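## Task

Play exactly F3, F#3, F3, C#4 in that order on the keyboard, whose keys span C3 at the player's left to C5 at the player's right. A key counts only when pressed most of the way down, and it must rise most of the way before it can count again. Any wrong note, any extra note, or two notes beginning at the same moment means failure.

## Robot and tools

Robot: two FANUC CRX arms, left_arm and right_arm, each with a Robotiq 140 mm two-finger gripper and a wrist camera. left_arm's fingers can fold at a hinge. A fingertip pushed end-on into a surface folds easily unless the gripper is fully shut, so a key press with the fingers open may do little and give little sign of contact. For pressing keys, close that gripper fully first. right_arm's fingers are rigid.

Frames: the scene frame has its origin at table-top height between the arms, +z up, +x out over the table, and left_arm on the +y side (these names are not image sides). left_arm's base is at (-0.028, +0.378, +0.031) m and right_arm's at (+0.010, -0.353, +0.031) m, both nearly unrotated and upright. Hand positions (end_effector_position, metres) and end_effector_quat_wxyz are reported in each arm's own base frame and can be off by a few cm. The reported position is the point between the pads when closed; fingertips stick out about 33 mm beyond it at small gaps, 9 mm when wide open. The gripper's fingers point along its +z and close along its y.

Row layout (used by execute_actions and move): 18 numbers, each in [-1, 1], always for both arms: left_arm waist, shoulder, elbow, forearm roll, wrist pitch, wrist roll, then gripper position, force_limit, speed; then the same nine for right_arm. Joint numbers are scaled offsets, not poses: 1.0 equals 2.204 rad for waist and shoulder, 2.644 for elbow, 3.305 for the three wrist joints. They are measured from the 'Joint targets' line as it stood when the action (or move) began, not from the previous row, so sending the same offset again moves further. Send 0 on every joint of an arm to keep it where it is commanded. Joint ranges (rad): waist ±3.491, shoulder ±3.140, elbow -1.187 to 4.328, forearm roll ±3.316, wrist pitch ±3.140, wrist roll ±3.927; asking for more than about 0.010 rad beyond these gets the action refused. Gripper numbers are absolute commands: position +1 fully open (140 mm), about -0.8 pads touching, -1 close until blocked; force_limit and speed from -1 (soft, about 30 mm/s) to +1 (hard, about 250 mm/s), both starting at +1. To leave a gripper unchanged, resend its previous three numbers; 0 is a real command.

execute_actions(actions, cameras): actions is a list; each action is a table of up to 15 rows, one row per 1/30 s step, the last row held to fill 15 steps (0.5 s per action). An empty list just reports state and images. cameras selects among cam_high, cam_left_wrist, cam_right_wrist; omit or ["all"] for all, [] for none.

move(target, speed, blend, stop_force, zero, blocking, cameras): target is one 18-number row or a list of up to 15 rows, every row's joint offsets counted from the same starting Joint targets. speed is the top rad/s of the joint with farthest to travel, 0.01 to 3.92, default 0.5 (too fast for touching anything). blend (rad) rounds corners between listed targets. stop_force (12 to 80 N, both arms) ends an arm's path when it feels that much resistance; use a slow speed with it, and keep identical finger numbers in every row. zero (default true) rezeros the force reading before the move. blocking=false returns after 0.5 s while the move continues (not allowed with stop_force). Result adds a 'move:' line: done, off_target, moving, held or fault, and possibly limits=held.

wait(seconds 0 to 10) lets time pass. stop brakes a running move. zoom_image(camera, region [x0,y0,x1,y1] pixels, at most 504x504) enlarges part of the latest image; images are 672x504. read_manual gives licence text only. finished_scene(scene 1 or 2) ends the current scene irreversibly and reports success; scene 1 is practice.

Result lines: Joint positions and Joint velocities per arm in joint order (rad, rad/s; 'within noise' means still); Joint targets (the base for your next offsets); Tool commands; position_measured in counts (3 open, 230 pads met); object_status 0 moving, 1 blocked opening, 2 blocked closing (a grip), 3 reached or pads met; Flange force along gripper axes (noisy, 'no reading' near singular poses); 'joint sent to its limit'; 'joint command not followed' when the inter-arm clearance check altered a command; MOTOR HOT warnings.

Cautions: each arm is stiff, so driving past a firm surface (a key bottoming out, the keyboard body) can trigger a fault: 150 N outside force or joint torque at its limit (147 N m for the big joints, 36.8 for the wrist joints) stops the arm for 10 s. Press keys gently and slowly, and lift fully between repeated notes. Only one key must go down at a time; pressing two, or brushing a neighbour, fails the task. Keep the arms clear of each other, since a hard contact between them can end the scene. Don't knock anything off the table. Holding the arm stretched out for long heats motors and can brake the arm for 30 to 60 s. Thinking time lets the simulation keep running.

Each tool is called after "Request:" as name(argument=value, ...), one argument or row to a line, values as JSON.

## Session

Request:
execute_actions(
  actions=[],
)

Scene clock: 0.00 s.
left_arm: end_effector_position=(+0.1726, -0.0887, +0.1855) position_measured=3 object_status=3 end_effector_quat_wxyz=(-0.485, -0.077, +0.862, +0.130) | right_arm: end_effector_position=(+0.1900, +0.2421, +0.3289) position_measured=3 object_status=3 end_effector_quat_wxyz=(-0.028, +0.949, +0.310, -0.051)
Joint positions: left_arm=[-0.027 0.271 -0.214 -0.148 -2.127 -1.371] | right_arm=[1.195 -0.283 -0.002 -0.121 -1.872 0.972]
Joint velocities: within noise
Flange force (N): no reading
Joint targets: left_arm=[-0.027 0.271 -0.214 -0.148 -2.127 -1.371] | right_arm=[1.195 -0.283 -0.002 -0.121 -1.872 0.972]
Tool commands: left_gripper/position=+1.0 left_gripper/force_limit=+1.0 left_gripper/speed=+1.0 right_gripper/position=+1.0 right_gripper/force_limit=+1.0 right_gripper/speed=+1.0

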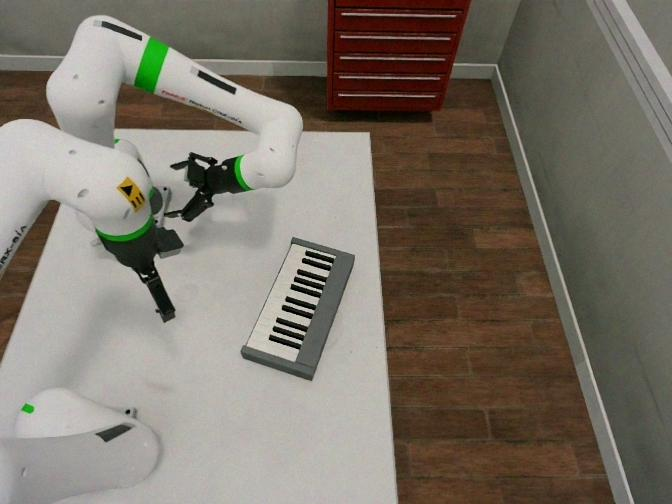

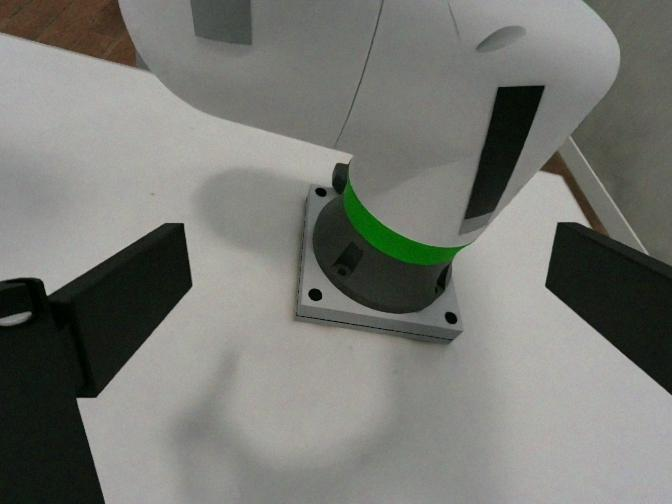

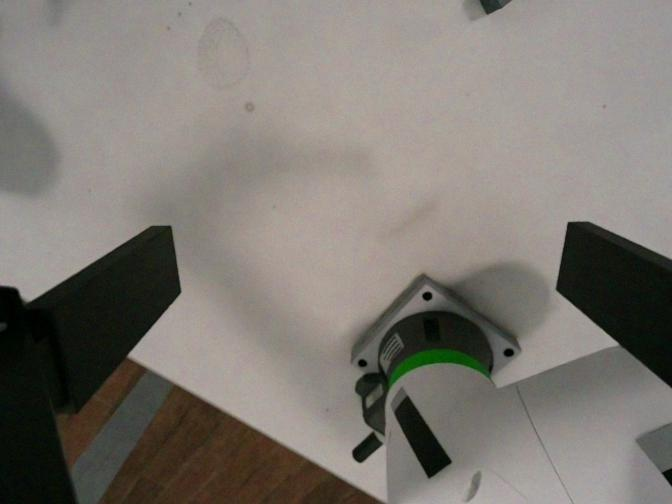

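Request:
zoom_image(
  camera="cam_high",
  region=[220, 220, 380, 390],
)

Scaled by 2.965 from the camera's 672x504 image, which has a finer 960x720 frame.

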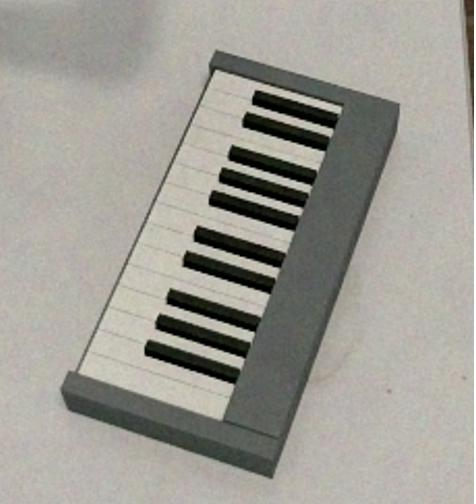

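Request:
move(
  target=[0.4083, 0, 0, 0, 0, 0, 1, 1, 1, -0.0803, 0.3233, 0.1173, 0.0366, 0.1279, -0.2251, -1, -0.5, 0],
  speed=0.6,
)

Scene clock: 5.43 s.
left_arm: end_effector_position=(+0.1768, +0.0800, +0.1855) position_measured=3 object_status=3 end_effector_quat_wxyz=(-0.493, -0.444, +0.742, -0.094) | right_arm: end_effector_position=(+0.4243, +0.4404, +0.1495) position_measured=233 object_status=3 end_effector_quat_wxyz=(+0.000, +0.987, -0.162, +0.000)
Joint positions: left_arm=[0.872 0.271 -0.214 -0.148 -2.127 -1.371] | right_arm=[1.018 0.429 0.308 0 -1.449 0.228]
Flange force (N): left_arm=[2.5 2.2 3.6] | right_arm=[-1.3 -3.2 -1.3]
Joint targets: left_arm=[0.872 0.271 -0.214 -0.148 -2.127 -1.371] | right_arm=[1.018 0.429 0.308 0.000 -1.449 0.228]
move: done
camera_calibration:
cam_left_wrist: T_world_to_cam=[[-0.75483, 0.588828, 0.288987, 0.0441102], [0.334949, 0.724837, -0.602014, -0.00254383], [-0.563951, -0.357622, -0.744355, 0.408751], [0, 0, 0, 1]] pos_world=[0.264663, 0.122049, 0.289977]
cam_right_wrist: T_world_to_cam=[[-0.333721, -0.942567, -0.014037, 0.570338], [-0.888165, 0.3094, 0.339757, 0.19487], [-0.315901, 0.125851, -0.940408, 0.365387], [0, 0, 0, 1]] pos_world=[0.478837, 0.431305, 0.285411]

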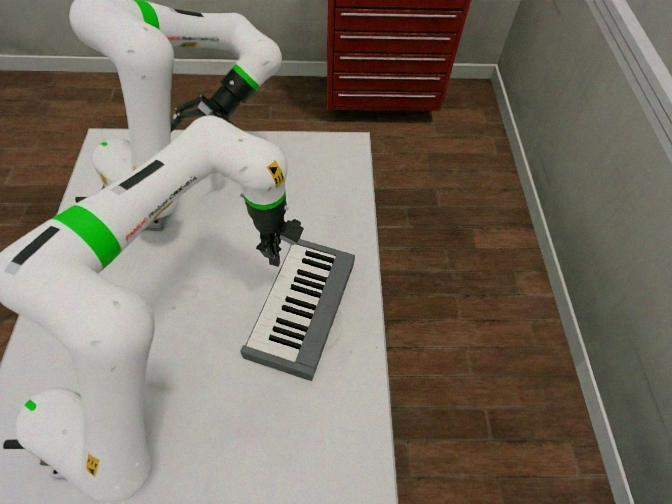

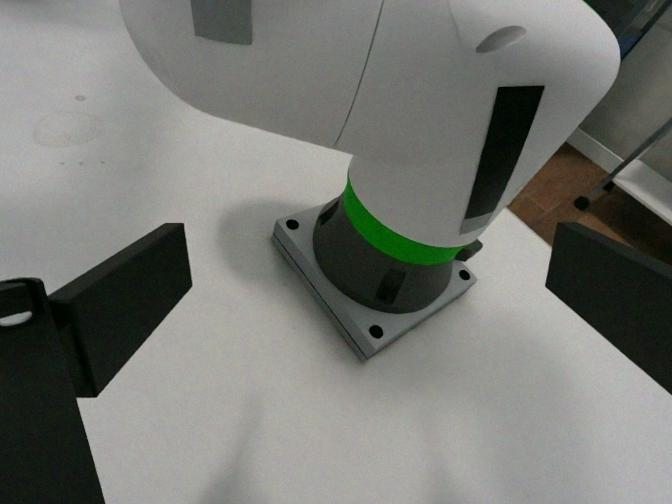

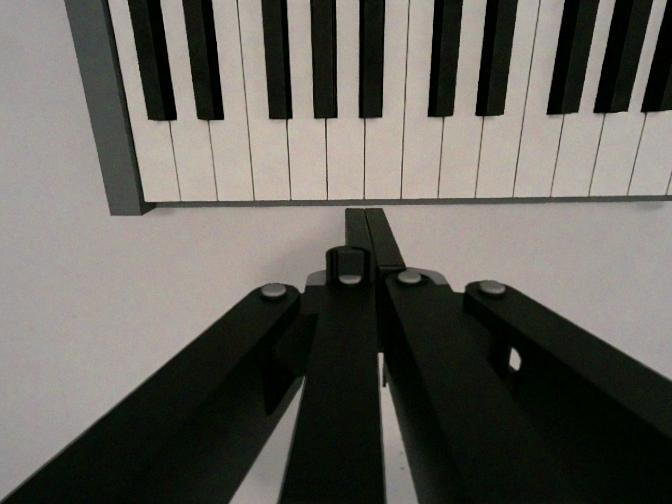

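Request:
zoom_image(
  camera="cam_right_wrist",
  region=[50, 0, 410, 270],
)

Request:
zoom_image(
  camera="cam_right_wrist",
  region=[310, 150, 430, 240],
)

Scaled by 1.400 from the camera's 672x504 image, which has a finer 960x720 frame.

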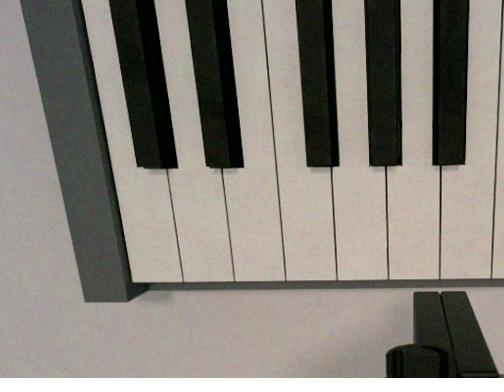

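Scaled by 4.200 from the camera's 672x504 image, which has a finer 960x720 frame.

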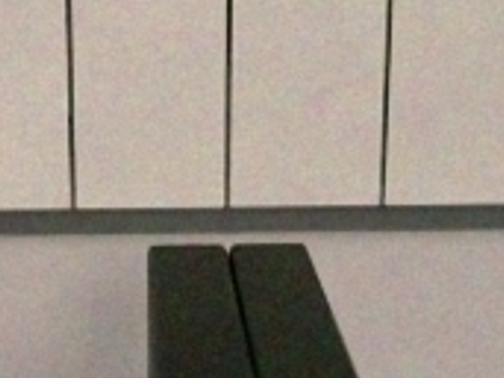

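Request:
zoom_image(
  camera="cam_right_wrist",
  region=[130, 60, 310, 210],
)

Request:
zoom_image(
  camera="cam_right_wrist",
  region=[390, 60, 570, 210],
)

Scaled by 2.800 from the camera's 672x504 image, which has a finer 960x720 frame.

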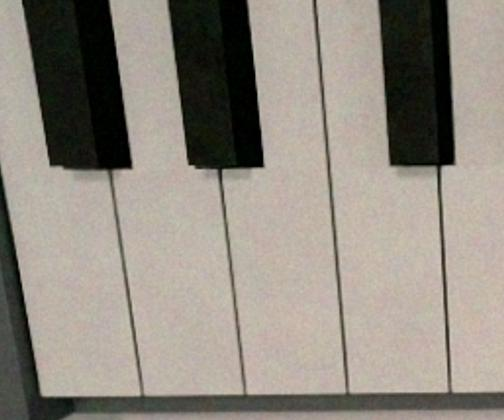

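Scaled by 2.800 from the camera's 672x504 image, which has a finer 960x720 frame.

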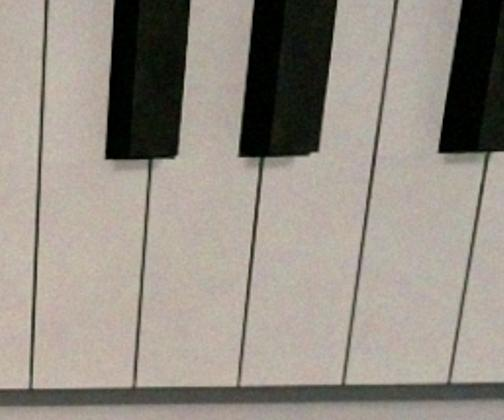

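Request:
move(
  target=[0, 0, 0, 0, 0, 0, 1, 1, 1, -0.006515, 0.079782, 0.045287, 0, 0.016732, 0.004405, -1, -0.5, 0],
  speed=0.2,
  cameras=["cam_high", "cam_right_wrist"],
)

Request:
zoom_image(
  camera="cam_right_wrist",
  region=[200, 0, 500, 300],
)

Scene clock: 10.03 s.
left_arm: end_effector_position=(+0.1768, +0.0800, +0.1855) position_measured=3 object_status=3 end_effector_quat_wxyz=(-0.493, -0.444, +0.742, -0.094) | right_arm: end_effector_position=(+0.4621, +0.4838, +0.0901) position_measured=233 object_status=3 end_effector_quat_wxyz=(+0.000, +0.987, -0.161, +0.000)
Joint positions: left_arm=[0.872 0.271 -0.214 -0.148 -2.127 -1.371] | right_arm=[1.004 0.605 0.428 0 -1.394 0.243]
Flange force (N): left_arm=[2.0 2.0 4.5] | right_arm=[-0.4 -3.9 -1.4]
Joint targets: left_arm=[0.872 0.271 -0.214 -0.148 -2.127 -1.371] | right_arm=[1.004 0.605 0.428 0.000 -1.394 0.243]
move: done
camera_calibration:
cam_right_wrist: T_world_to_cam=[[-0.333591, -0.942624, -0.0133459, 0.622959], [-0.888077, 0.309474, 0.339918, 0.235138], [-0.316285, 0.125246, -0.94036, 0.3165], [0, 0, 0, 1]] pos_world=[0.516738, 0.474807, 0.226011]
Images, in order (width x height): cam_high 672x504, cam_right_wrist 672x504.

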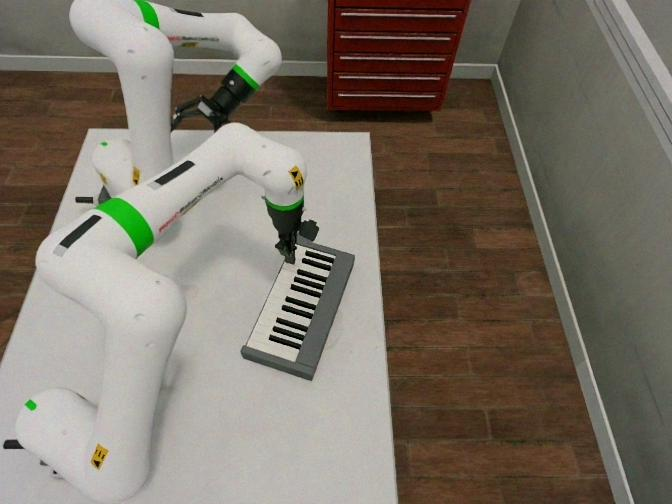

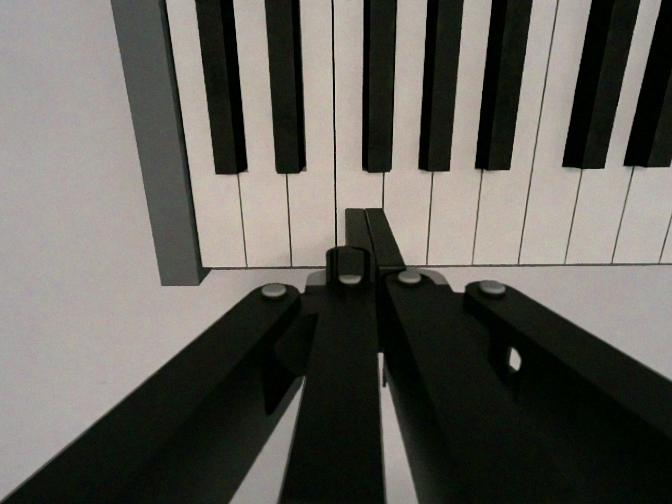

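Scaled by 1.680 from the camera's 672x504 image, which has a finer 960x720 frame.

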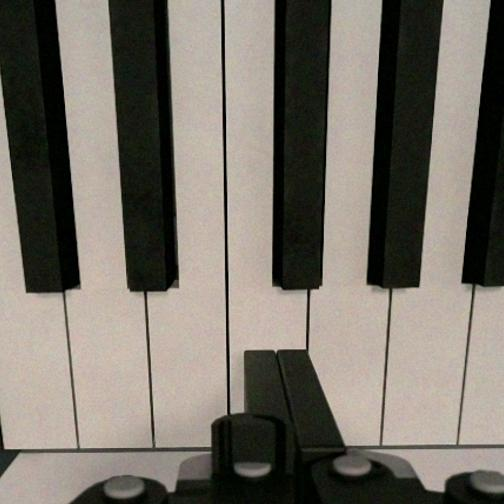

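Request:
move(
  target=[0, 0, 0, 0, 0, 0, 1, 1, 1, 0, 0.011951, -0.025, 0, 0.027973, 0, -1, -0.5, 0],
  speed=0.02,
  stop_force=12,
  cameras=["cam_high", "cam_right_wrist"],
)

Request:
zoom_image(
  camera="cam_right_wrist",
  region=[200, 0, 500, 300],
)

Scene clock: 15.90 s.
left_arm: end_effector_position=(+0.1768, +0.0800, +0.1855) position_measured=3 object_status=3 end_effector_quat_wxyz=(-0.493, -0.444, +0.742, -0.094) | right_arm: end_effector_position=(+0.4622, +0.4839, +0.0474) position_measured=233 object_status=3 end_effector_quat_wxyz=(+0.000, +0.987, -0.161, +0.000)
Joint positions: left_arm=[0.872 0.271 -0.214 -0.148 -2.127 -1.371] | right_arm=[1.004 0.63 0.365 0 -1.306 0.243]
Flange force (N): left_arm=[3.2 2.4 5.4] | right_arm=[-4.6 -1.6 -19.6]
Joint targets: left_arm=[0.872 0.271 -0.214 -0.148 -2.127 -1.371] | right_arm=[1.004 0.630 0.365 0.000 -1.306 0.243]
move: contact (right_arm)
camera_calibration:
cam_right_wrist: T_world_to_cam=[[-0.333546, -0.942637, -0.0134977, 0.622493], [-0.888127, 0.309392, 0.339863, 0.24973], [-0.316191, 0.125348, -0.940378, 0.276147], [0, 0, 0, 1]] pos_world=[0.516738, 0.474906, 0.183211]
Images, in order (width x height): cam_high 672x504, cam_right_wrist 672x504.

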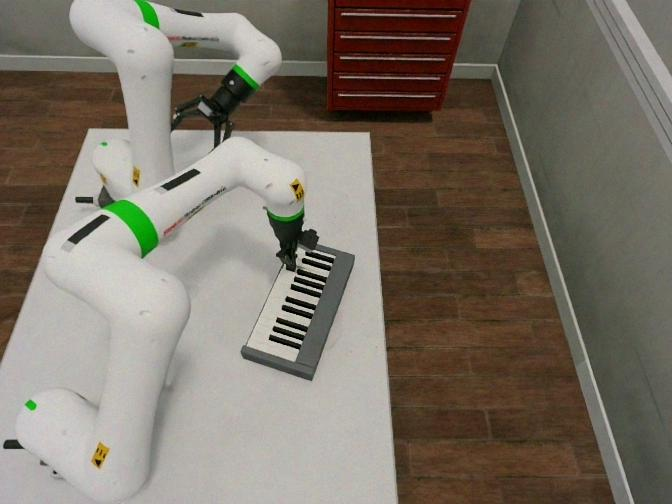

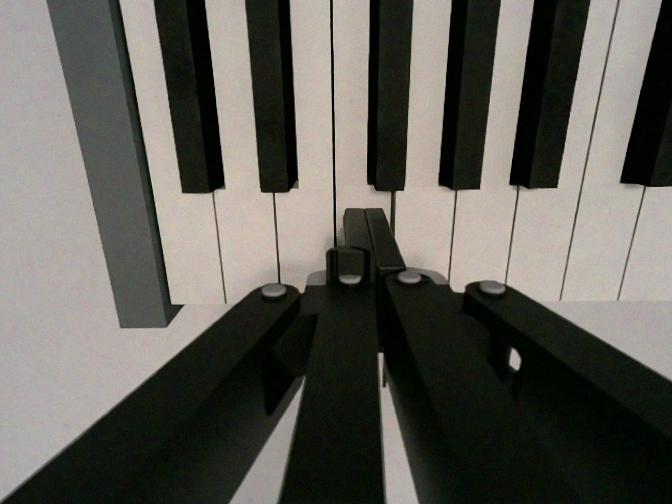

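Scaled by 1.680 from the camera's 672x504 image, which has a finer 960x720 frame.

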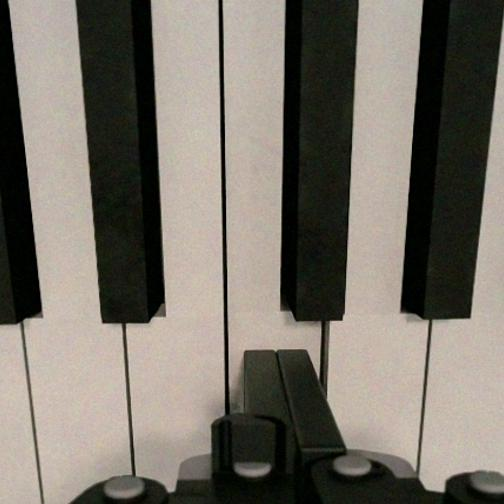

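Request:
zoom_image(
  camera="cam_right_wrist",
  region=[300, 120, 480, 270],
)

Request:
zoom_image(
  camera="cam_high",
  region=[230, 225, 370, 345],
)

Scaled by 2.800 from the camera's 672x504 image, which has a finer 960x720 frame.

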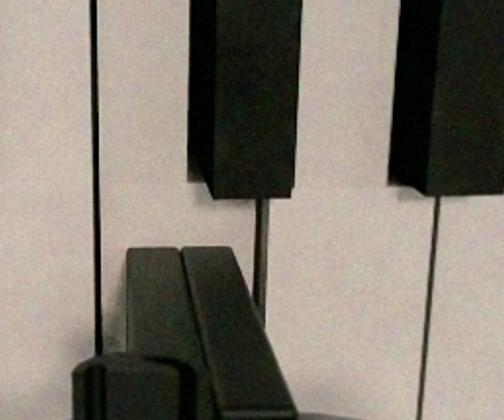

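Scaled by 3.600 from the camera's 672x504 image, which has a finer 960x720 frame.

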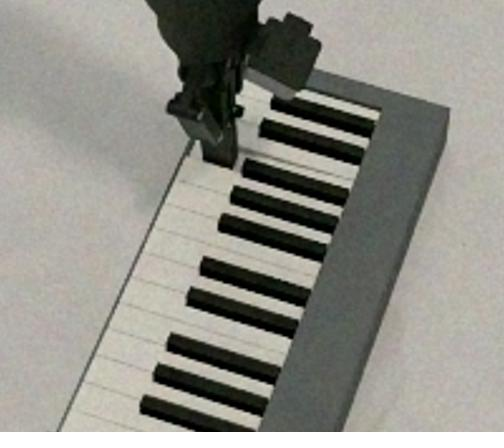

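Request:
move(
  target=[
    [0, 0, 0, 0, 0, 0, 1, 1, 1, 0, -0.011434, 0.023729, 0, -0.026536, 0, -1, -0.5, 0],
    [0, 0, 0, 0, 0, 0, 1, 1, 1, -0.029453, 0.004136, 0.043989, 0, -0.032371, 0.019398, -1, -0.5, 0],
  ],
  speed=0.2,
  blend=[0.015, 0],
  cameras=["cam_high", "cam_right_wrist"],
)

Request:
zoom_image(
  camera="cam_right_wrist",
  region=[290, 120, 470, 270],
)

Scene clock: 18.60 s.
left_arm: end_effector_position=(+0.1768, +0.0800, +0.1855) position_measured=3 object_status=3 end_effector_quat_wxyz=(-0.493, -0.444, +0.742, -0.094) | right_arm: end_effector_position=(+0.5001, +0.4632, +0.0902) position_measured=233 object_status=3 end_effector_quat_wxyz=(+0.000, +0.987, -0.162, +0.000)
Joint positions: left_arm=[0.872 0.271 -0.214 -0.148 -2.127 -1.371] | right_arm=[0.939 0.639 0.481 0 -1.413 0.307]
Flange force (N): left_arm=[2.0 2.2 3.9] | right_arm=[-1.1 -3.0 -1.4]
Joint targets: left_arm=[0.872 0.271 -0.214 -0.148 -2.127 -1.371] | right_arm=[0.939 0.639 0.481 0.000 -1.413 0.307]
move: done
camera_calibration:
cam_right_wrist: T_world_to_cam=[[-0.33433, -0.942357, -0.0136738, 0.616452], [-0.887904, 0.31008, 0.33982, 0.274819], [-0.315991, 0.125753, -0.940391, 0.330788], [0, 0, 0, 1]] pos_world=[0.554637, 0.454105, 0.226111]
Images, in order (width x height): cam_high 672x504, cam_right_wrist 672x504.

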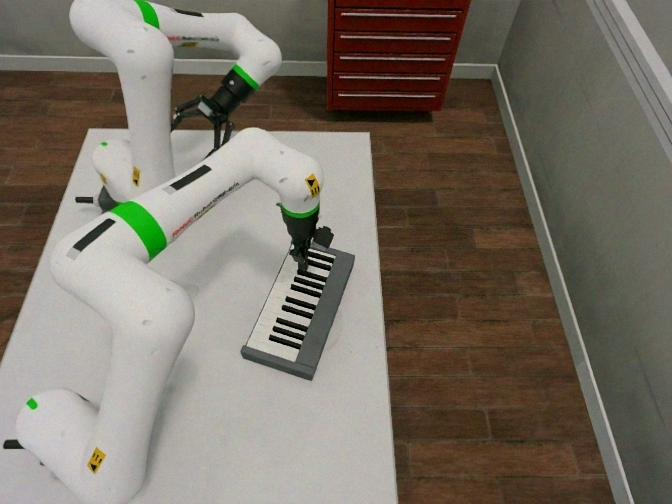

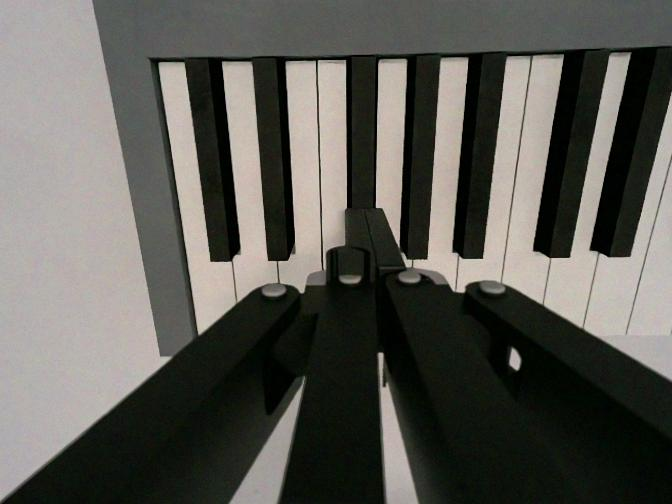

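Scaled by 2.800 from the camera's 672x504 image, which has a finer 960x720 frame.

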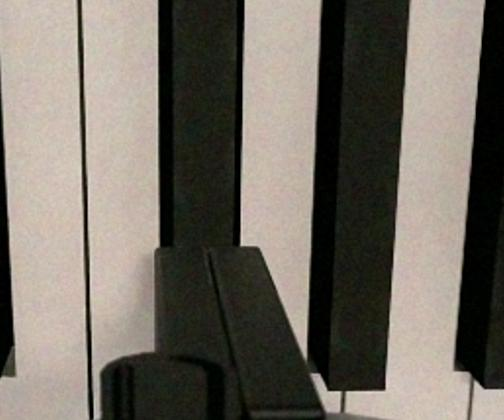

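Request:
move(
  target=[0, 0, 0, 0, 0, 0, 1, 1, 1, 0, 0.010302, -0.024064, 0, 0.026121, 0, -1, -0.5, 0],
  speed=0.02,
  stop_force=12,
  cameras=["cam_high", "cam_right_wrist"],
)

Request:
zoom_image(
  camera="cam_right_wrist",
  region=[270, 120, 450, 270],
)

Scene clock: 23.23 s.
left_arm: end_effector_position=(+0.1768, +0.0800, +0.1855) position_measured=3 object_status=3 end_effector_quat_wxyz=(-0.493, -0.444, +0.742, -0.094) | right_arm: end_effector_position=(+0.5004, +0.4635, +0.0623) position_measured=233 object_status=3 end_effector_quat_wxyz=(+0.000, +0.987, -0.162, +0.000)
Joint positions: left_arm=[0.872 0.271 -0.214 -0.148 -2.127 -1.371] | right_arm=[0.939 0.654 0.439 0 -1.356 0.307]
Flange force (N): left_arm=[2.7 2.5 4.1] | right_arm=[-6.1 -0.1 -21.1]
Joint targets: left_arm=[0.872 0.271 -0.214 -0.148 -2.127 -1.371] | right_arm=[0.939 0.654 0.439 0.000 -1.356 0.307]
move: contact (right_arm); right_arm: the wrist pitch is farthest, 0.029 rad from its target
camera_calibration:
cam_right_wrist: T_world_to_cam=[[-0.334314, -0.942359, -0.0139144, 0.616493], [-0.887944, 0.309993, 0.339793, 0.28454], [-0.315894, 0.125953, -0.940397, 0.304464], [0, 0, 0, 1]] pos_world=[0.554937, 0.454404, 0.198211]
Images, in order (width x height): cam_high 672x504, cam_right_wrist 672x504.

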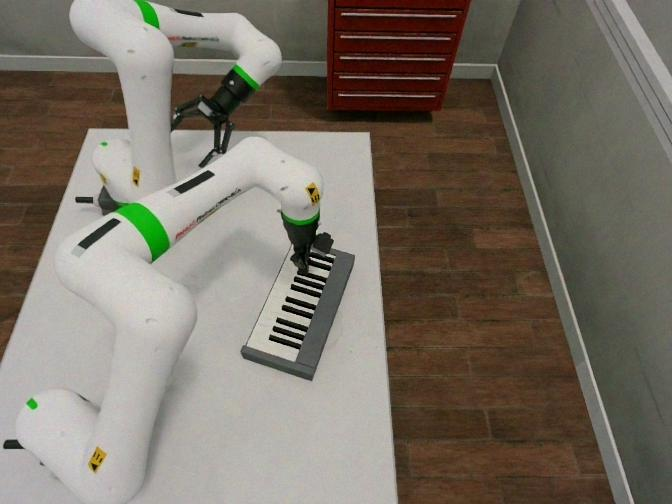

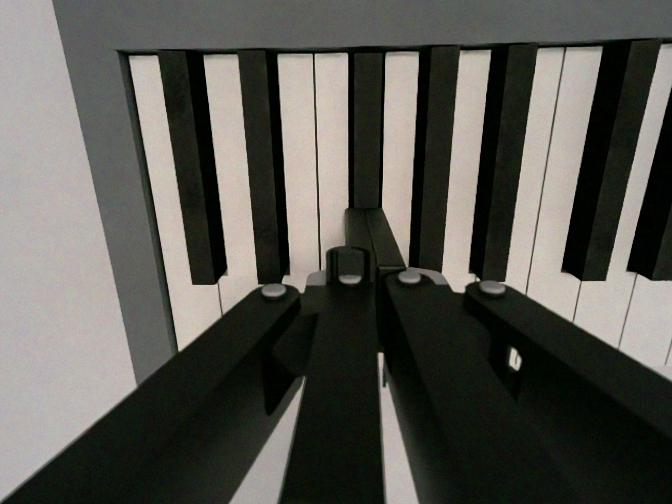

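Scaled by 2.800 from the camera's 672x504 image, which has a finer 960x720 frame.

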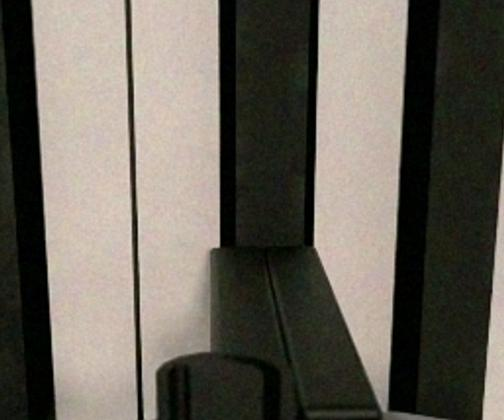

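Request:
move(
  target=[
    [0, 0, 0, 0, 0, 0, 1, 1, 1, 0, -0.006753, 0.016001, 0, -0.017242, 0, -1, -0.5, 0],
    [0, 0, 0, 0, 0, 0, 1, 1, 1, 0.029328, -0.022305, -0.004259, 0, -0.011407, -0.019498, -1, -0.5, 0],
    [0, 0, 0, 0, 0, 0, 1, 1, 1, 0.029328, -0.017573, -0.016055, 0, 0.001186, -0.019498, -1, -0.5, 0],
  ],
  speed=0.25,
  blend=[0.015, 0.015, 0],
  cameras=["cam_right_wrist"],
)

Request:
zoom_image(
  camera="cam_right_wrist",
  region=[290, 120, 470, 270],
)

Scene clock: 25.43 s.
left_arm: end_effector_position=(+0.1768, +0.0800, +0.1855) position_measured=3 object_status=3 end_effector_quat_wxyz=(-0.493, -0.444, +0.742, -0.094) | right_arm: end_effector_position=(+0.4624, +0.4839, +0.0702) position_measured=233 object_status=3 end_effector_quat_wxyz=(+0.000, +0.987, -0.162, +0.000)
Joint positions: left_arm=[0.872 0.271 -0.214 -0.148 -2.127 -1.371] | right_arm=[1.004 0.615 0.397 0 -1.352 0.242]
Flange force (N): left_arm=[2.9 2.8 4.8] | right_arm=[-0.6 -3.4 -1.2]
Joint targets: left_arm=[0.872 0.271 -0.214 -0.148 -2.127 -1.371] | right_arm=[1.004 0.615 0.397 0.000 -1.352 0.242]
move: done
camera_calibration:
cam_right_wrist: T_world_to_cam=[[-0.334155, -0.942412, -0.0141092, 0.623012], [-0.888037, 0.309789, 0.339736, 0.241977], [-0.315801, 0.126054, -0.940415, 0.29724], [0, 0, 0, 1]] pos_world=[0.516936, 0.474704, 0.206111]
Images, in order (width x height): cam_right_wrist 672x504.

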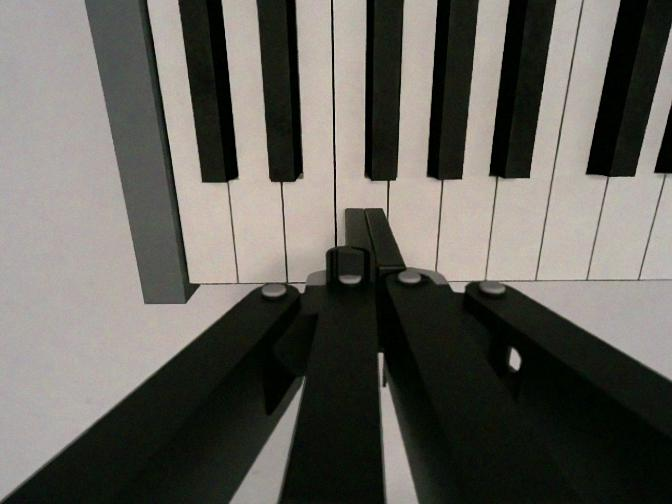

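Scaled by 2.800 from the camera's 672x504 image, which has a finer 960x720 frame.

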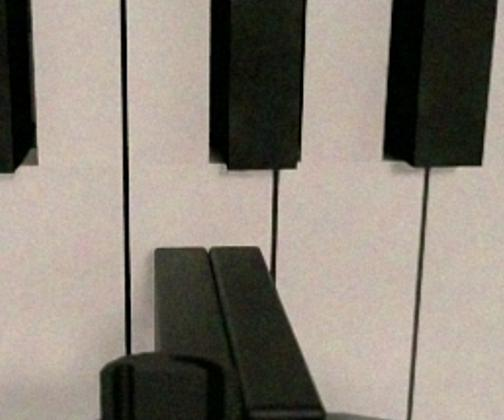

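Request:
move(
  target=[0, 0, 0, 0, 0, 0, 1, 1, 1, 0, 0.00417, -0.00812, 0, 0.009277, 0, -1, -0.5, 0],
  speed=0.05,
  cameras=["cam_right_wrist"],
)

Request:
zoom_image(
  camera="cam_right_wrist",
  region=[290, 120, 470, 270],
)

Scene clock: 26.67 s.
left_arm: end_effector_position=(+0.1768, +0.0800, +0.1855) position_measured=3 object_status=3 end_effector_quat_wxyz=(-0.493, -0.444, +0.742, -0.094) | right_arm: end_effector_position=(+0.4624, +0.4839, +0.0552) position_measured=233 object_status=3 end_effector_quat_wxyz=(+0.000, +0.987, -0.162, +0.000)
Joint positions: left_arm=[0.872 0.271 -0.214 -0.148 -2.127 -1.371] | right_arm=[1.004 0.624 0.375 0 -1.321 0.242]
Flange force (N): left_arm=[2.6 2.3 5.1] | right_arm=[-1.4 -2.1 -1.1]
Joint targets: left_arm=[0.872 0.271 -0.214 -0.148 -2.127 -1.371] | right_arm=[1.004 0.624 0.375 0.000 -1.321 0.242]
move: done
camera_calibration:
cam_right_wrist: T_world_to_cam=[[-0.334155, -0.942412, -0.0141092, 0.6228], [-0.888037, 0.309789, 0.339736, 0.247073], [-0.315801, 0.126054, -0.940415, 0.283134], [0, 0, 0, 1]] pos_world=[0.516936, 0.474704, 0.191111]
Images, in order (width x height): cam_right_wrist 672x504.

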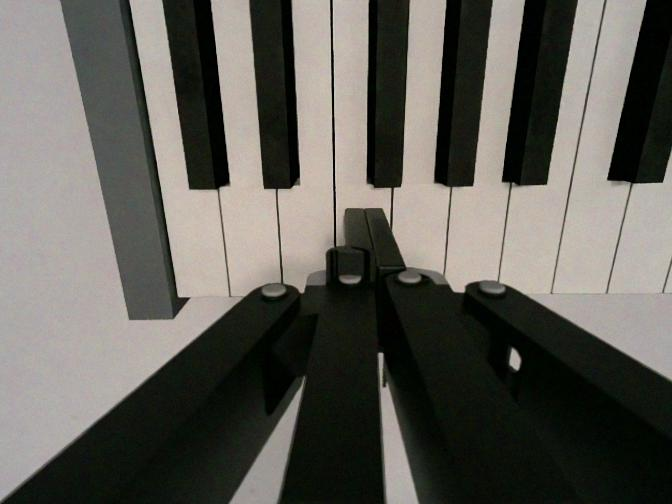

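Scaled by 2.800 from the camera's 672x504 image, which has a finer 960x720 frame.

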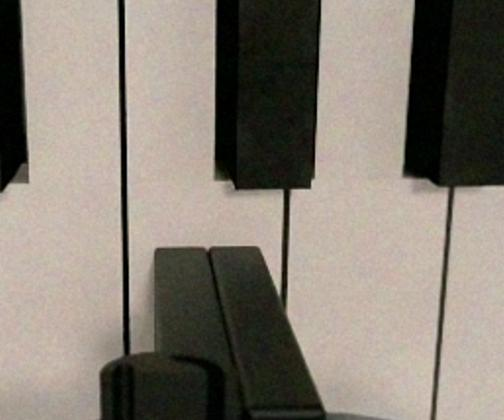

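Request:
move(
  target=[0, 0, 0, 0, 0, 0, 1, 1, 1, 0, 0.000912, -0.001532, 0, 0.001834, 0, -1, -0.5, 0],
  speed=0.05,
  cameras=[],
)

Request:
move(
  target=[0, 0, 0, 0, 0, 0, 1, 1, 1, 0, 0.000608, -0.001021, 0, 0.001223, 0, -1, -0.5, 0],
  speed=0.05,
  cameras=["cam_right_wrist"],
)

Request:
zoom_image(
  camera="cam_right_wrist",
  region=[290, 120, 470, 270],
)

Scene clock: 27.63 s.
left_arm: end_effector_position=(+0.1768, +0.0800, +0.1855) position_measured=3 object_status=3 end_effector_quat_wxyz=(-0.493, -0.444, +0.742, -0.094) | right_arm: end_effector_position=(+0.4624, +0.4839, +0.0522) position_measured=233 object_status=3 end_effector_quat_wxyz=(+0.000, +0.987, -0.162, +0.000)
Joint positions: left_arm=[0.872 0.271 -0.214 -0.148 -2.127 -1.371] | right_arm=[1.004 0.626 0.371 0 -1.315 0.242]
Flange force (N): left_arm=[3.5 2.1 4.9] | right_arm=[-1.8 -2.8 -1.7]
Joint targets: left_arm=[0.872 0.271 -0.214 -0.148 -2.127 -1.371] | right_arm=[1.004 0.626 0.371 0.000 -1.315 0.242]
move: done
No camera images: "cameras" was empty.

Scene clock: 28.33 s.
left_arm: end_effector_position=(+0.1768, +0.0800, +0.1855) position_measured=3 object_status=3 end_effector_quat_wxyz=(-0.493, -0.444, +0.742, -0.094) | right_arm: end_effector_position=(+0.4624, +0.4839, +0.0502) position_measured=233 object_status=3 end_effector_quat_wxyz=(+0.000, +0.987, -0.162, +0.000)
Joint positions: left_arm=[0.872 0.271 -0.214 -0.148 -2.127 -1.371] | right_arm=[1.004 0.628 0.368 0 -1.311 0.242]
Flange force (N): left_arm=[2.6 2.5 4.5] | right_arm=[-1.9 -2.5 -2.2]
Joint targets: left_arm=[0.872 0.271 -0.214 -0.148 -2.127 -1.371] | right_arm=[1.004 0.628 0.368 0.000 -1.311 0.242]
move: done
camera_calibration:
cam_right_wrist: T_world_to_cam=[[-0.334155, -0.942412, -0.0141092, 0.622823], [-0.888037, 0.309789, 0.339736, 0.248775], [-0.315801, 0.126054, -0.940415, 0.278325], [0, 0, 0, 1]] pos_world=[0.516936, 0.474804, 0.186011]
Images, in order (width x height): cam_right_wrist 672x504.

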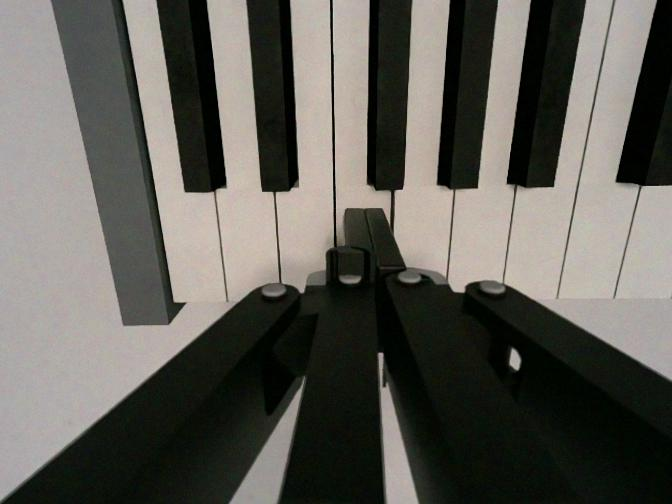

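Scaled by 2.800 from the camera's 672x504 image, which has a finer 960x720 frame.

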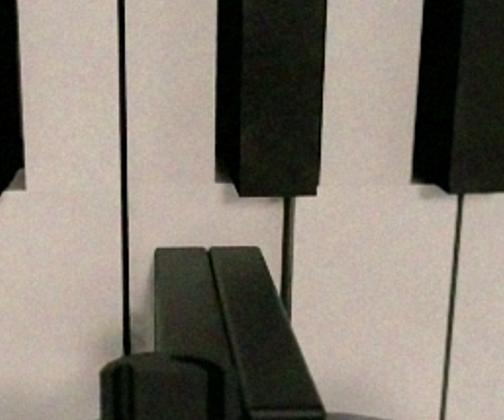

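Request:
move(
  target=[0, 0, 0, 0, 0, 0, 1, 1, 1, 0, 0.000304, -0.00051, 0, 0.000611, 0, -1, -0.5, 0],
  speed=0.05,
  cameras=[],
)

Request:
move(
  target=[0, 0, 0, 0, 0, 0, 1, 1, 1, 0, 0.000152, -0.000255, 0, 0.000306, 0, -1, -0.5, 0],
  speed=0.05,
  cameras=[],
)

Request:
move(
  target=[0, 0, 0, 0, 0, 0, 1, 1, 1, 0, 0.000152, -0.000255, 0, 0.000306, 0, -1, -0.5, 0],
  speed=0.05,
  cameras=["cam_right_wrist"],
)

Request:
zoom_image(
  camera="cam_right_wrist",
  region=[290, 120, 470, 270],
)

Scene clock: 29.30 s.
left_arm: end_effector_position=(+0.1768, +0.0800, +0.1855) position_measured=3 object_status=3 end_effector_quat_wxyz=(-0.493, -0.444, +0.742, -0.094) | right_arm: end_effector_position=(+0.4624, +0.4839, +0.0491) position_measured=233 object_status=3 end_effector_quat_wxyz=(+0.000, +0.987, -0.162, +0.000)
Joint positions: left_arm=[0.872 0.271 -0.214 -0.148 -2.127 -1.371] | right_arm=[1.004 0.628 0.367 0 -1.309 0.242]
Flange force (N): left_arm=[2.9 1.9 5.0] | right_arm=[-1.7 -2.9 -1.8]
Joint targets: left_arm=[0.872 0.271 -0.214 -0.148 -2.127 -1.371] | right_arm=[1.004 0.628 0.367 0.000 -1.309 0.242]
move: done
No camera images: "cameras" was empty.

Scene clock: 30.00 s.
left_arm: end_effector_position=(+0.1768, +0.0800, +0.1855) position_measured=3 object_status=3 end_effector_quat_wxyz=(-0.493, -0.444, +0.742, -0.094) | right_arm: end_effector_position=(+0.4624, +0.4839, +0.0486) position_measured=233 object_status=3 end_effector_quat_wxyz=(+0.000, +0.987, -0.162, +0.000)
Joint positions: left_arm=[0.872 0.271 -0.214 -0.148 -2.127 -1.371] | right_arm=[1.004 0.629 0.366 0 -1.308 0.242]
Flange force (N): left_arm=[2.1 1.6 4.8] | right_arm=[-2.1 -2.4 -2.2]
Joint targets: left_arm=[0.872 0.271 -0.214 -0.148 -2.127 -1.371] | right_arm=[1.004 0.629 0.366 0.000 -1.308 0.242]
move: done
No camera images: "cameras" was empty.

Scene clock: 30.70 s.
left_arm: end_effector_position=(+0.1768, +0.0800, +0.1855) position_measured=3 object_status=3 end_effector_quat_wxyz=(-0.493, -0.444, +0.742, -0.094) | right_arm: end_effector_position=(+0.4624, +0.4839, +0.0482) position_measured=233 object_status=3 end_effector_quat_wxyz=(+0.000, +0.987, -0.162, +0.000)
Joint positions: left_arm=[0.872 0.271 -0.214 -0.148 -2.127 -1.371] | right_arm=[1.004 0.629 0.366 0 -1.307 0.242]
Flange force (N): left_arm=[2.8 2.6 5.2] | right_arm=[-2.5 -2.1 -3.1]
Joint targets: left_arm=[0.872 0.271 -0.214 -0.148 -2.127 -1.371] | right_arm=[1.004 0.629 0.366 0.000 -1.307 0.242]
move: done
camera_calibration:
cam_right_wrist: T_world_to_cam=[[-0.334155, -0.942412, -0.0141092, 0.622794], [-0.888037, 0.309789, 0.339736, 0.249454], [-0.315801, 0.126054, -0.940415, 0.276444], [0, 0, 0, 1]] pos_world=[0.516936, 0.474804, 0.184011]
Images, in order (width x height): cam_right_wrist 672x504.

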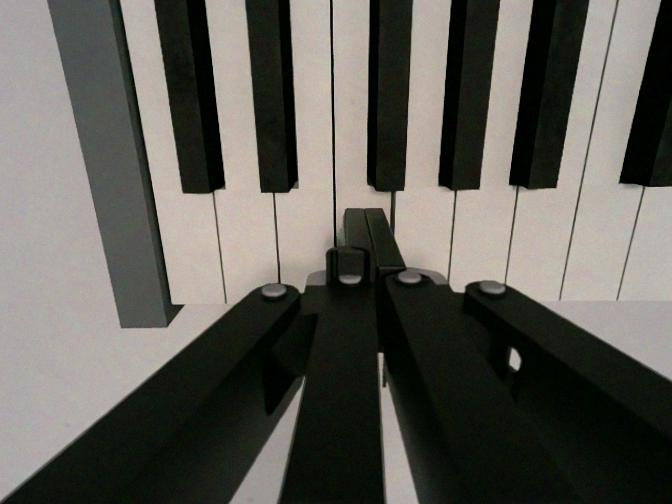

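Scaled by 2.800 from the camera's 672x504 image, which has a finer 960x720 frame.

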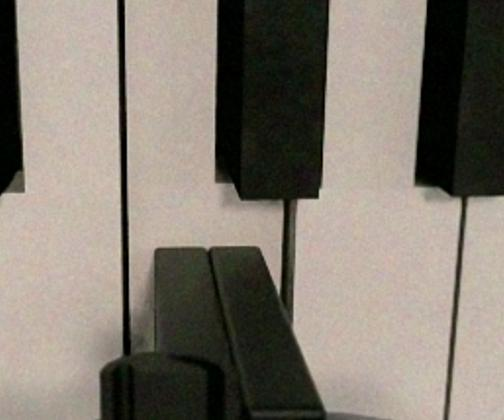

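Request:
move(
  target=[0, 0, 0, 0, 0, 0, 1, 1, 1, 0, 0.000152, -0.000255, 0, 0.000306, 0, -1, -0.5, 0],
  speed=0.05,
  cameras=[],
)

Scene clock: 31.57 s.
left_arm: end_effector_position=(+0.1768, +0.0800, +0.1855) position_measured=3 object_status=3 end_effector_quat_wxyz=(-0.493, -0.444, +0.742, -0.094) | right_arm: end_effector_position=(+0.4624, +0.4839, +0.0477) position_measured=233 object_status=3 end_effector_quat_wxyz=(+0.000, +0.987, -0.162, +0.000)
Joint positions: left_arm=[0.872 0.271 -0.214 -0.148 -2.127 -1.371] | right_arm=[1.004 0.629 0.365 0 -1.306 0.242]
Flange force (N): left_arm=[2.5 2.7 4.5] | right_arm=[-4.0 -0.8 -13.0]
Joint targets: left_arm=[0.872 0.271 -0.214 -0.148 -2.127 -1.371] | right_arm=[1.004 0.629 0.365 0.000 -1.306 0.242]
move: done
No camera images: "cameras" was empty.

Request:
move(
  target=[
    [0, 0, 0, 0, 0, 0, 1, 1, 1, 0, -0.010962, 0.023729, 0, -0.026536, 0, -1, -0.5, 0],
    [0, 0, 0, 0, 0, 0, 1, 1, 1, -0.051806, -0.090127, -0.074136, 0, -0.001035, 0.034607, -1, -0.5, 0],
  ],
  speed=0.25,
  blend=[0.015, 0],
  cameras=["cam_right_wrist", "cam_high"],
)

Request:
zoom_image(
  camera="cam_right_wrist",
  region=[290, 120, 470, 270],
)

Scene clock: 33.83 s.
left_arm: end_effector_position=(+0.1768, +0.0800, +0.1855) position_measured=3 object_status=3 end_effector_quat_wxyz=(-0.493, -0.444, +0.742, -0.094) | right_arm: end_effector_position=(+0.4703, +0.3736, +0.0898) position_measured=233 object_status=3 end_effector_quat_wxyz=(+0.000, +0.987, -0.162, +0.000)
Joint positions: left_arm=[0.872 0.271 -0.214 -0.148 -2.127 -1.371] | right_arm=[0.89 0.431 0.169 0 -1.309 0.357]
Flange force (N): left_arm=[2.5 1.7 4.4] | right_arm=[-2.0 -2.3 -1.7]
Joint targets: left_arm=[0.872 0.271 -0.214 -0.148 -2.127 -1.371] | right_arm=[0.889 0.431 0.169 0.000 -1.309 0.357]
move: done
camera_calibration:
cam_right_wrist: T_world_to_cam=[[-0.333903, -0.942515, -0.0132298, 0.52191], [-0.88795, 0.309801, 0.339953, 0.276466], [-0.316312, 0.125259, -0.940349, 0.332527], [0, 0, 0, 1]] pos_world=[0.524938, 0.364606, 0.225611]
Images, in order (width x height): cam_high 672x504, cam_right_wrist 672x504.

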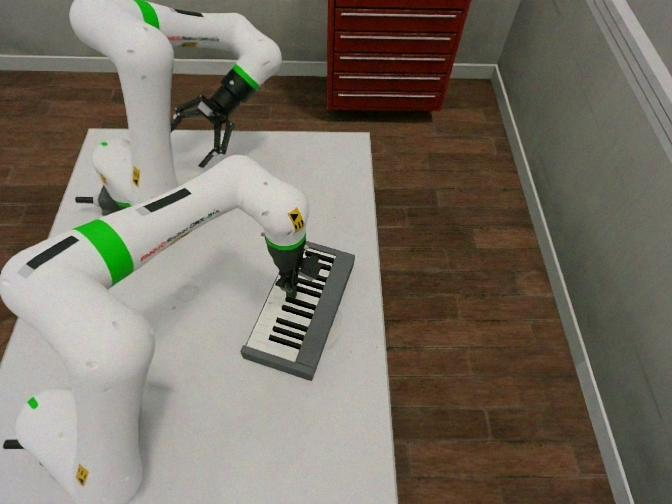

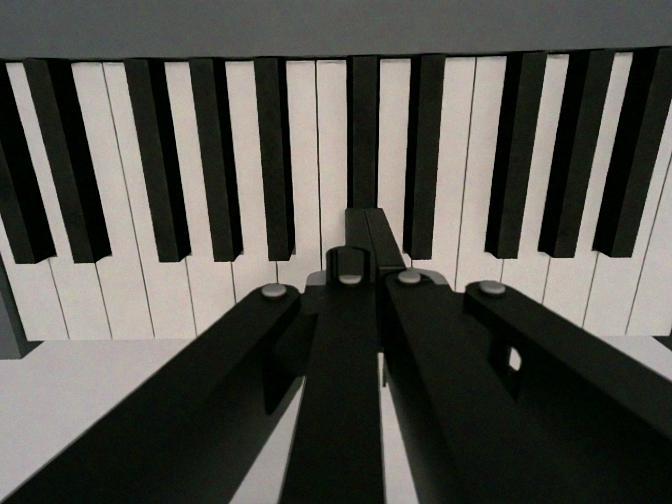

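Scaled by 2.800 from the camera's 672x504 image, which has a finer 960x720 frame.

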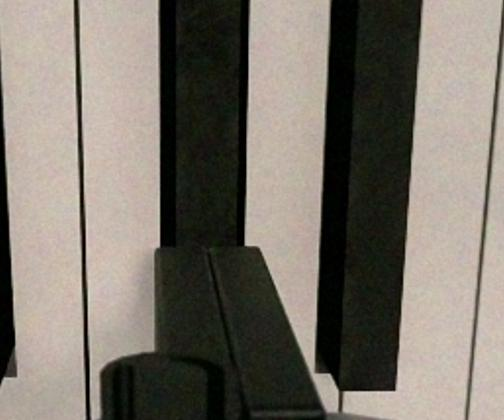

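Request:
move(
  target=[0, 0, 0, 0, 0, 0, 1, 1, 1, 0, 0.00847, -0.014273, 0, 0.017067, 0, -1, -0.5, 0],
  speed=0.1,
  cameras=["cam_right_wrist"],
)

Request:
zoom_image(
  camera="cam_right_wrist",
  region=[290, 120, 470, 270],
)

Scene clock: 35.03 s.
left_arm: end_effector_position=(+0.1768, +0.0800, +0.1855) position_measured=3 object_status=3 end_effector_quat_wxyz=(-0.493, -0.444, +0.742, -0.094) | right_arm: end_effector_position=(+0.4703, +0.3736, +0.0633) position_measured=233 object_status=3 end_effector_quat_wxyz=(+0.000, +0.987, -0.162, +0.000)
Joint positions: left_arm=[0.872 0.271 -0.214 -0.148 -2.127 -1.371] | right_arm=[0.889 0.449 0.131 0 -1.253 0.357]
Flange force (N): left_arm=[2.5 1.8 4.9] | right_arm=[-3.2 -1.7 -2.9]
Joint targets: left_arm=[0.872 0.271 -0.214 -0.148 -2.127 -1.371] | right_arm=[0.889 0.449 0.131 0.000 -1.253 0.357]
move: done
camera_calibration:
cam_right_wrist: T_world_to_cam=[[-0.333931, -0.942503, -0.013319, 0.521495], [-0.887941, 0.309795, 0.339982, 0.285463], [-0.316308, 0.125357, -0.940338, 0.307674], [0, 0, 0, 1]] pos_world=[0.524938, 0.364506, 0.199211]
Images, in order (width x height): cam_right_wrist 672x504.

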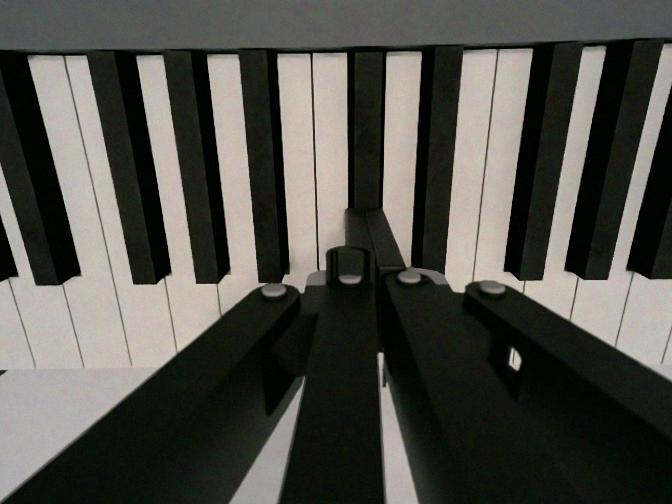

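Scaled by 2.800 from the camera's 672x504 image, which has a finer 960x720 frame.

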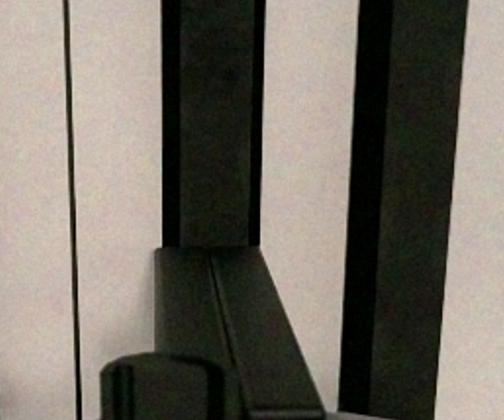

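Request:
move(
  target=[0, 0, 0, 0, 0, 0, 1, 1, 1, 0, 0.00016, -0.00027, 0, 0.000322, 0, -1, -0.5, 0],
  speed=0.05,
  cameras=[],
)

Scene clock: 35.90 s.
left_arm: end_effector_position=(+0.1768, +0.0800, +0.1855) position_measured=3 object_status=3 end_effector_quat_wxyz=(-0.493, -0.444, +0.742, -0.094) | right_arm: end_effector_position=(+0.4703, +0.3736, +0.0628) position_measured=233 object_status=3 end_effector_quat_wxyz=(+0.000, +0.987, -0.162, +0.000)
Joint positions: left_arm=[0.872 0.271 -0.214 -0.148 -2.127 -1.371] | right_arm=[0.889 0.45 0.13 0 -1.252 0.357]
Flange force (N): left_arm=[2.3 2.4 4.0] | right_arm=[-3.3 -2.6 -3.5]
Joint targets: left_arm=[0.872 0.271 -0.214 -0.148 -2.127 -1.371] | right_arm=[0.889 0.450 0.130 0.000 -1.252 0.357]
move: done
No camera images: "cameras" was empty.

Request:
move(
  target=[0, 0, 0, 0, 0, 0, 1, 1, 1, 0, 0.00016, -0.00027, 0, 0.000322, 0, -1, -0.5, 0],
  speed=0.05,
  cameras=[],
)

Scene clock: 36.70 s.
left_arm: end_effector_position=(+0.1768, +0.0800, +0.1855) position_measured=3 object_status=3 end_effector_quat_wxyz=(-0.493, -0.444, +0.742, -0.094) | right_arm: end_effector_position=(+0.4703, +0.3735, +0.0623) position_measured=233 object_status=3 end_effector_quat_wxyz=(+0.000, +0.987, -0.162, +0.000)
Joint positions: left_arm=[0.872 0.271 -0.214 -0.148 -2.127 -1.371] | right_arm=[0.889 0.45 0.13 0 -1.251 0.357]
Flange force (N): left_arm=[2.5 2.0 4.2] | right_arm=[-5.5 -0.9 -14.7]
Joint targets: left_arm=[0.872 0.271 -0.214 -0.148 -2.127 -1.371] | right_arm=[0.889 0.450 0.130 0.000 -1.251 0.357]
move: done
No camera images: "cameras" was empty.

Request:
move(
  target=[0, 0, 0, 0, 0, 0, 1, 1, 1, 0, -0.017241, 0.032148, 0, -0.037216, 0, -1, -0.5, 0],
  speed=0.15,
  blocking=false,
  cameras=[],
)

Request:
wait(
  seconds=2,
  cameras=[],
)

Scene clock: 38.53 s.
left_arm: end_effector_position=(+0.1768, +0.0800, +0.1855) position_measured=3 object_status=3 end_effector_quat_wxyz=(-0.493, -0.444, +0.742, -0.094) | right_arm: end_effector_position=(+0.4706, +0.3739, +0.0898) position_measured=233 object_status=3 end_effector_quat_wxyz=(+0.000, +0.987, -0.162, +0.000)
Joint positions: left_arm=[0.872 0.271 -0.214 -0.148 -2.127 -1.371] | right_arm=[0.889 0.432 0.171 0 -1.31 0.357]
Joint velocities: left_arm=[within noise] | right_arm=[0 -0.044 0.1 -0.001 -0.144 -0.002]
Flange force (N): left_arm=[2.1 1.5 4.4] | right_arm=[-1.2 -2.4 -1.3]
Joint targets: left_arm=[0.872 0.271 -0.214 -0.148 -2.127 -1.371] | right_arm=[0.889 0.428 0.179 0.000 -1.322 0.357]
Tool commands: left_gripper/position=+1.0 left_gripper/force_limit=+1.0 left_gripper/speed=+1.0 right_gripper/position=-1.0 right_gripper/force_limit=-0.5 right_gripper/speed=+0.0
move: running; right_arm: the wrist pitch is farthest, 0.064 rad from its target
No camera images: "cameras" was empty.

Scene clock: 39.20 s.
left_arm: end_effector_position=(+0.1768, +0.0800, +0.1855) position_measured=3 object_status=3 end_effector_quat_wxyz=(-0.493, -0.444, +0.742, -0.094) | right_arm: end_effector_position=(+0.4699, +0.3730, +0.1199) position_measured=233 object_status=3 end_effector_quat_wxyz=(+0.000, +0.987, -0.162, +0.000)
Joint positions: left_arm=[0.872 0.271 -0.214 -0.148 -2.127 -1.371] | right_arm=[0.889 0.412 0.215 0 -1.374 0.357]
Flange force (N): left_arm=[2.0 1.6 3.5] | right_arm=[-1.4 -1.9 -0.9]
Joint targets: left_arm=[0.872 0.271 -0.214 -0.148 -2.127 -1.371] | right_arm=[0.889 0.412 0.215 0.000 -1.374 0.357]
Tool commands: left_gripper/position=+1.0 left_gripper/force_limit=+1.0 left_gripper/speed=+1.0 right_gripper/position=-1.0 right_gripper/force_limit=-0.5 right_gripper/speed=+0.0
earlier move: done
wait: 0.67 of 2 s (the move ended)
No camera images: "cameras" was empty.

Request:
finished_scene(
  scene=1,
)

The scene is finished: the task was done.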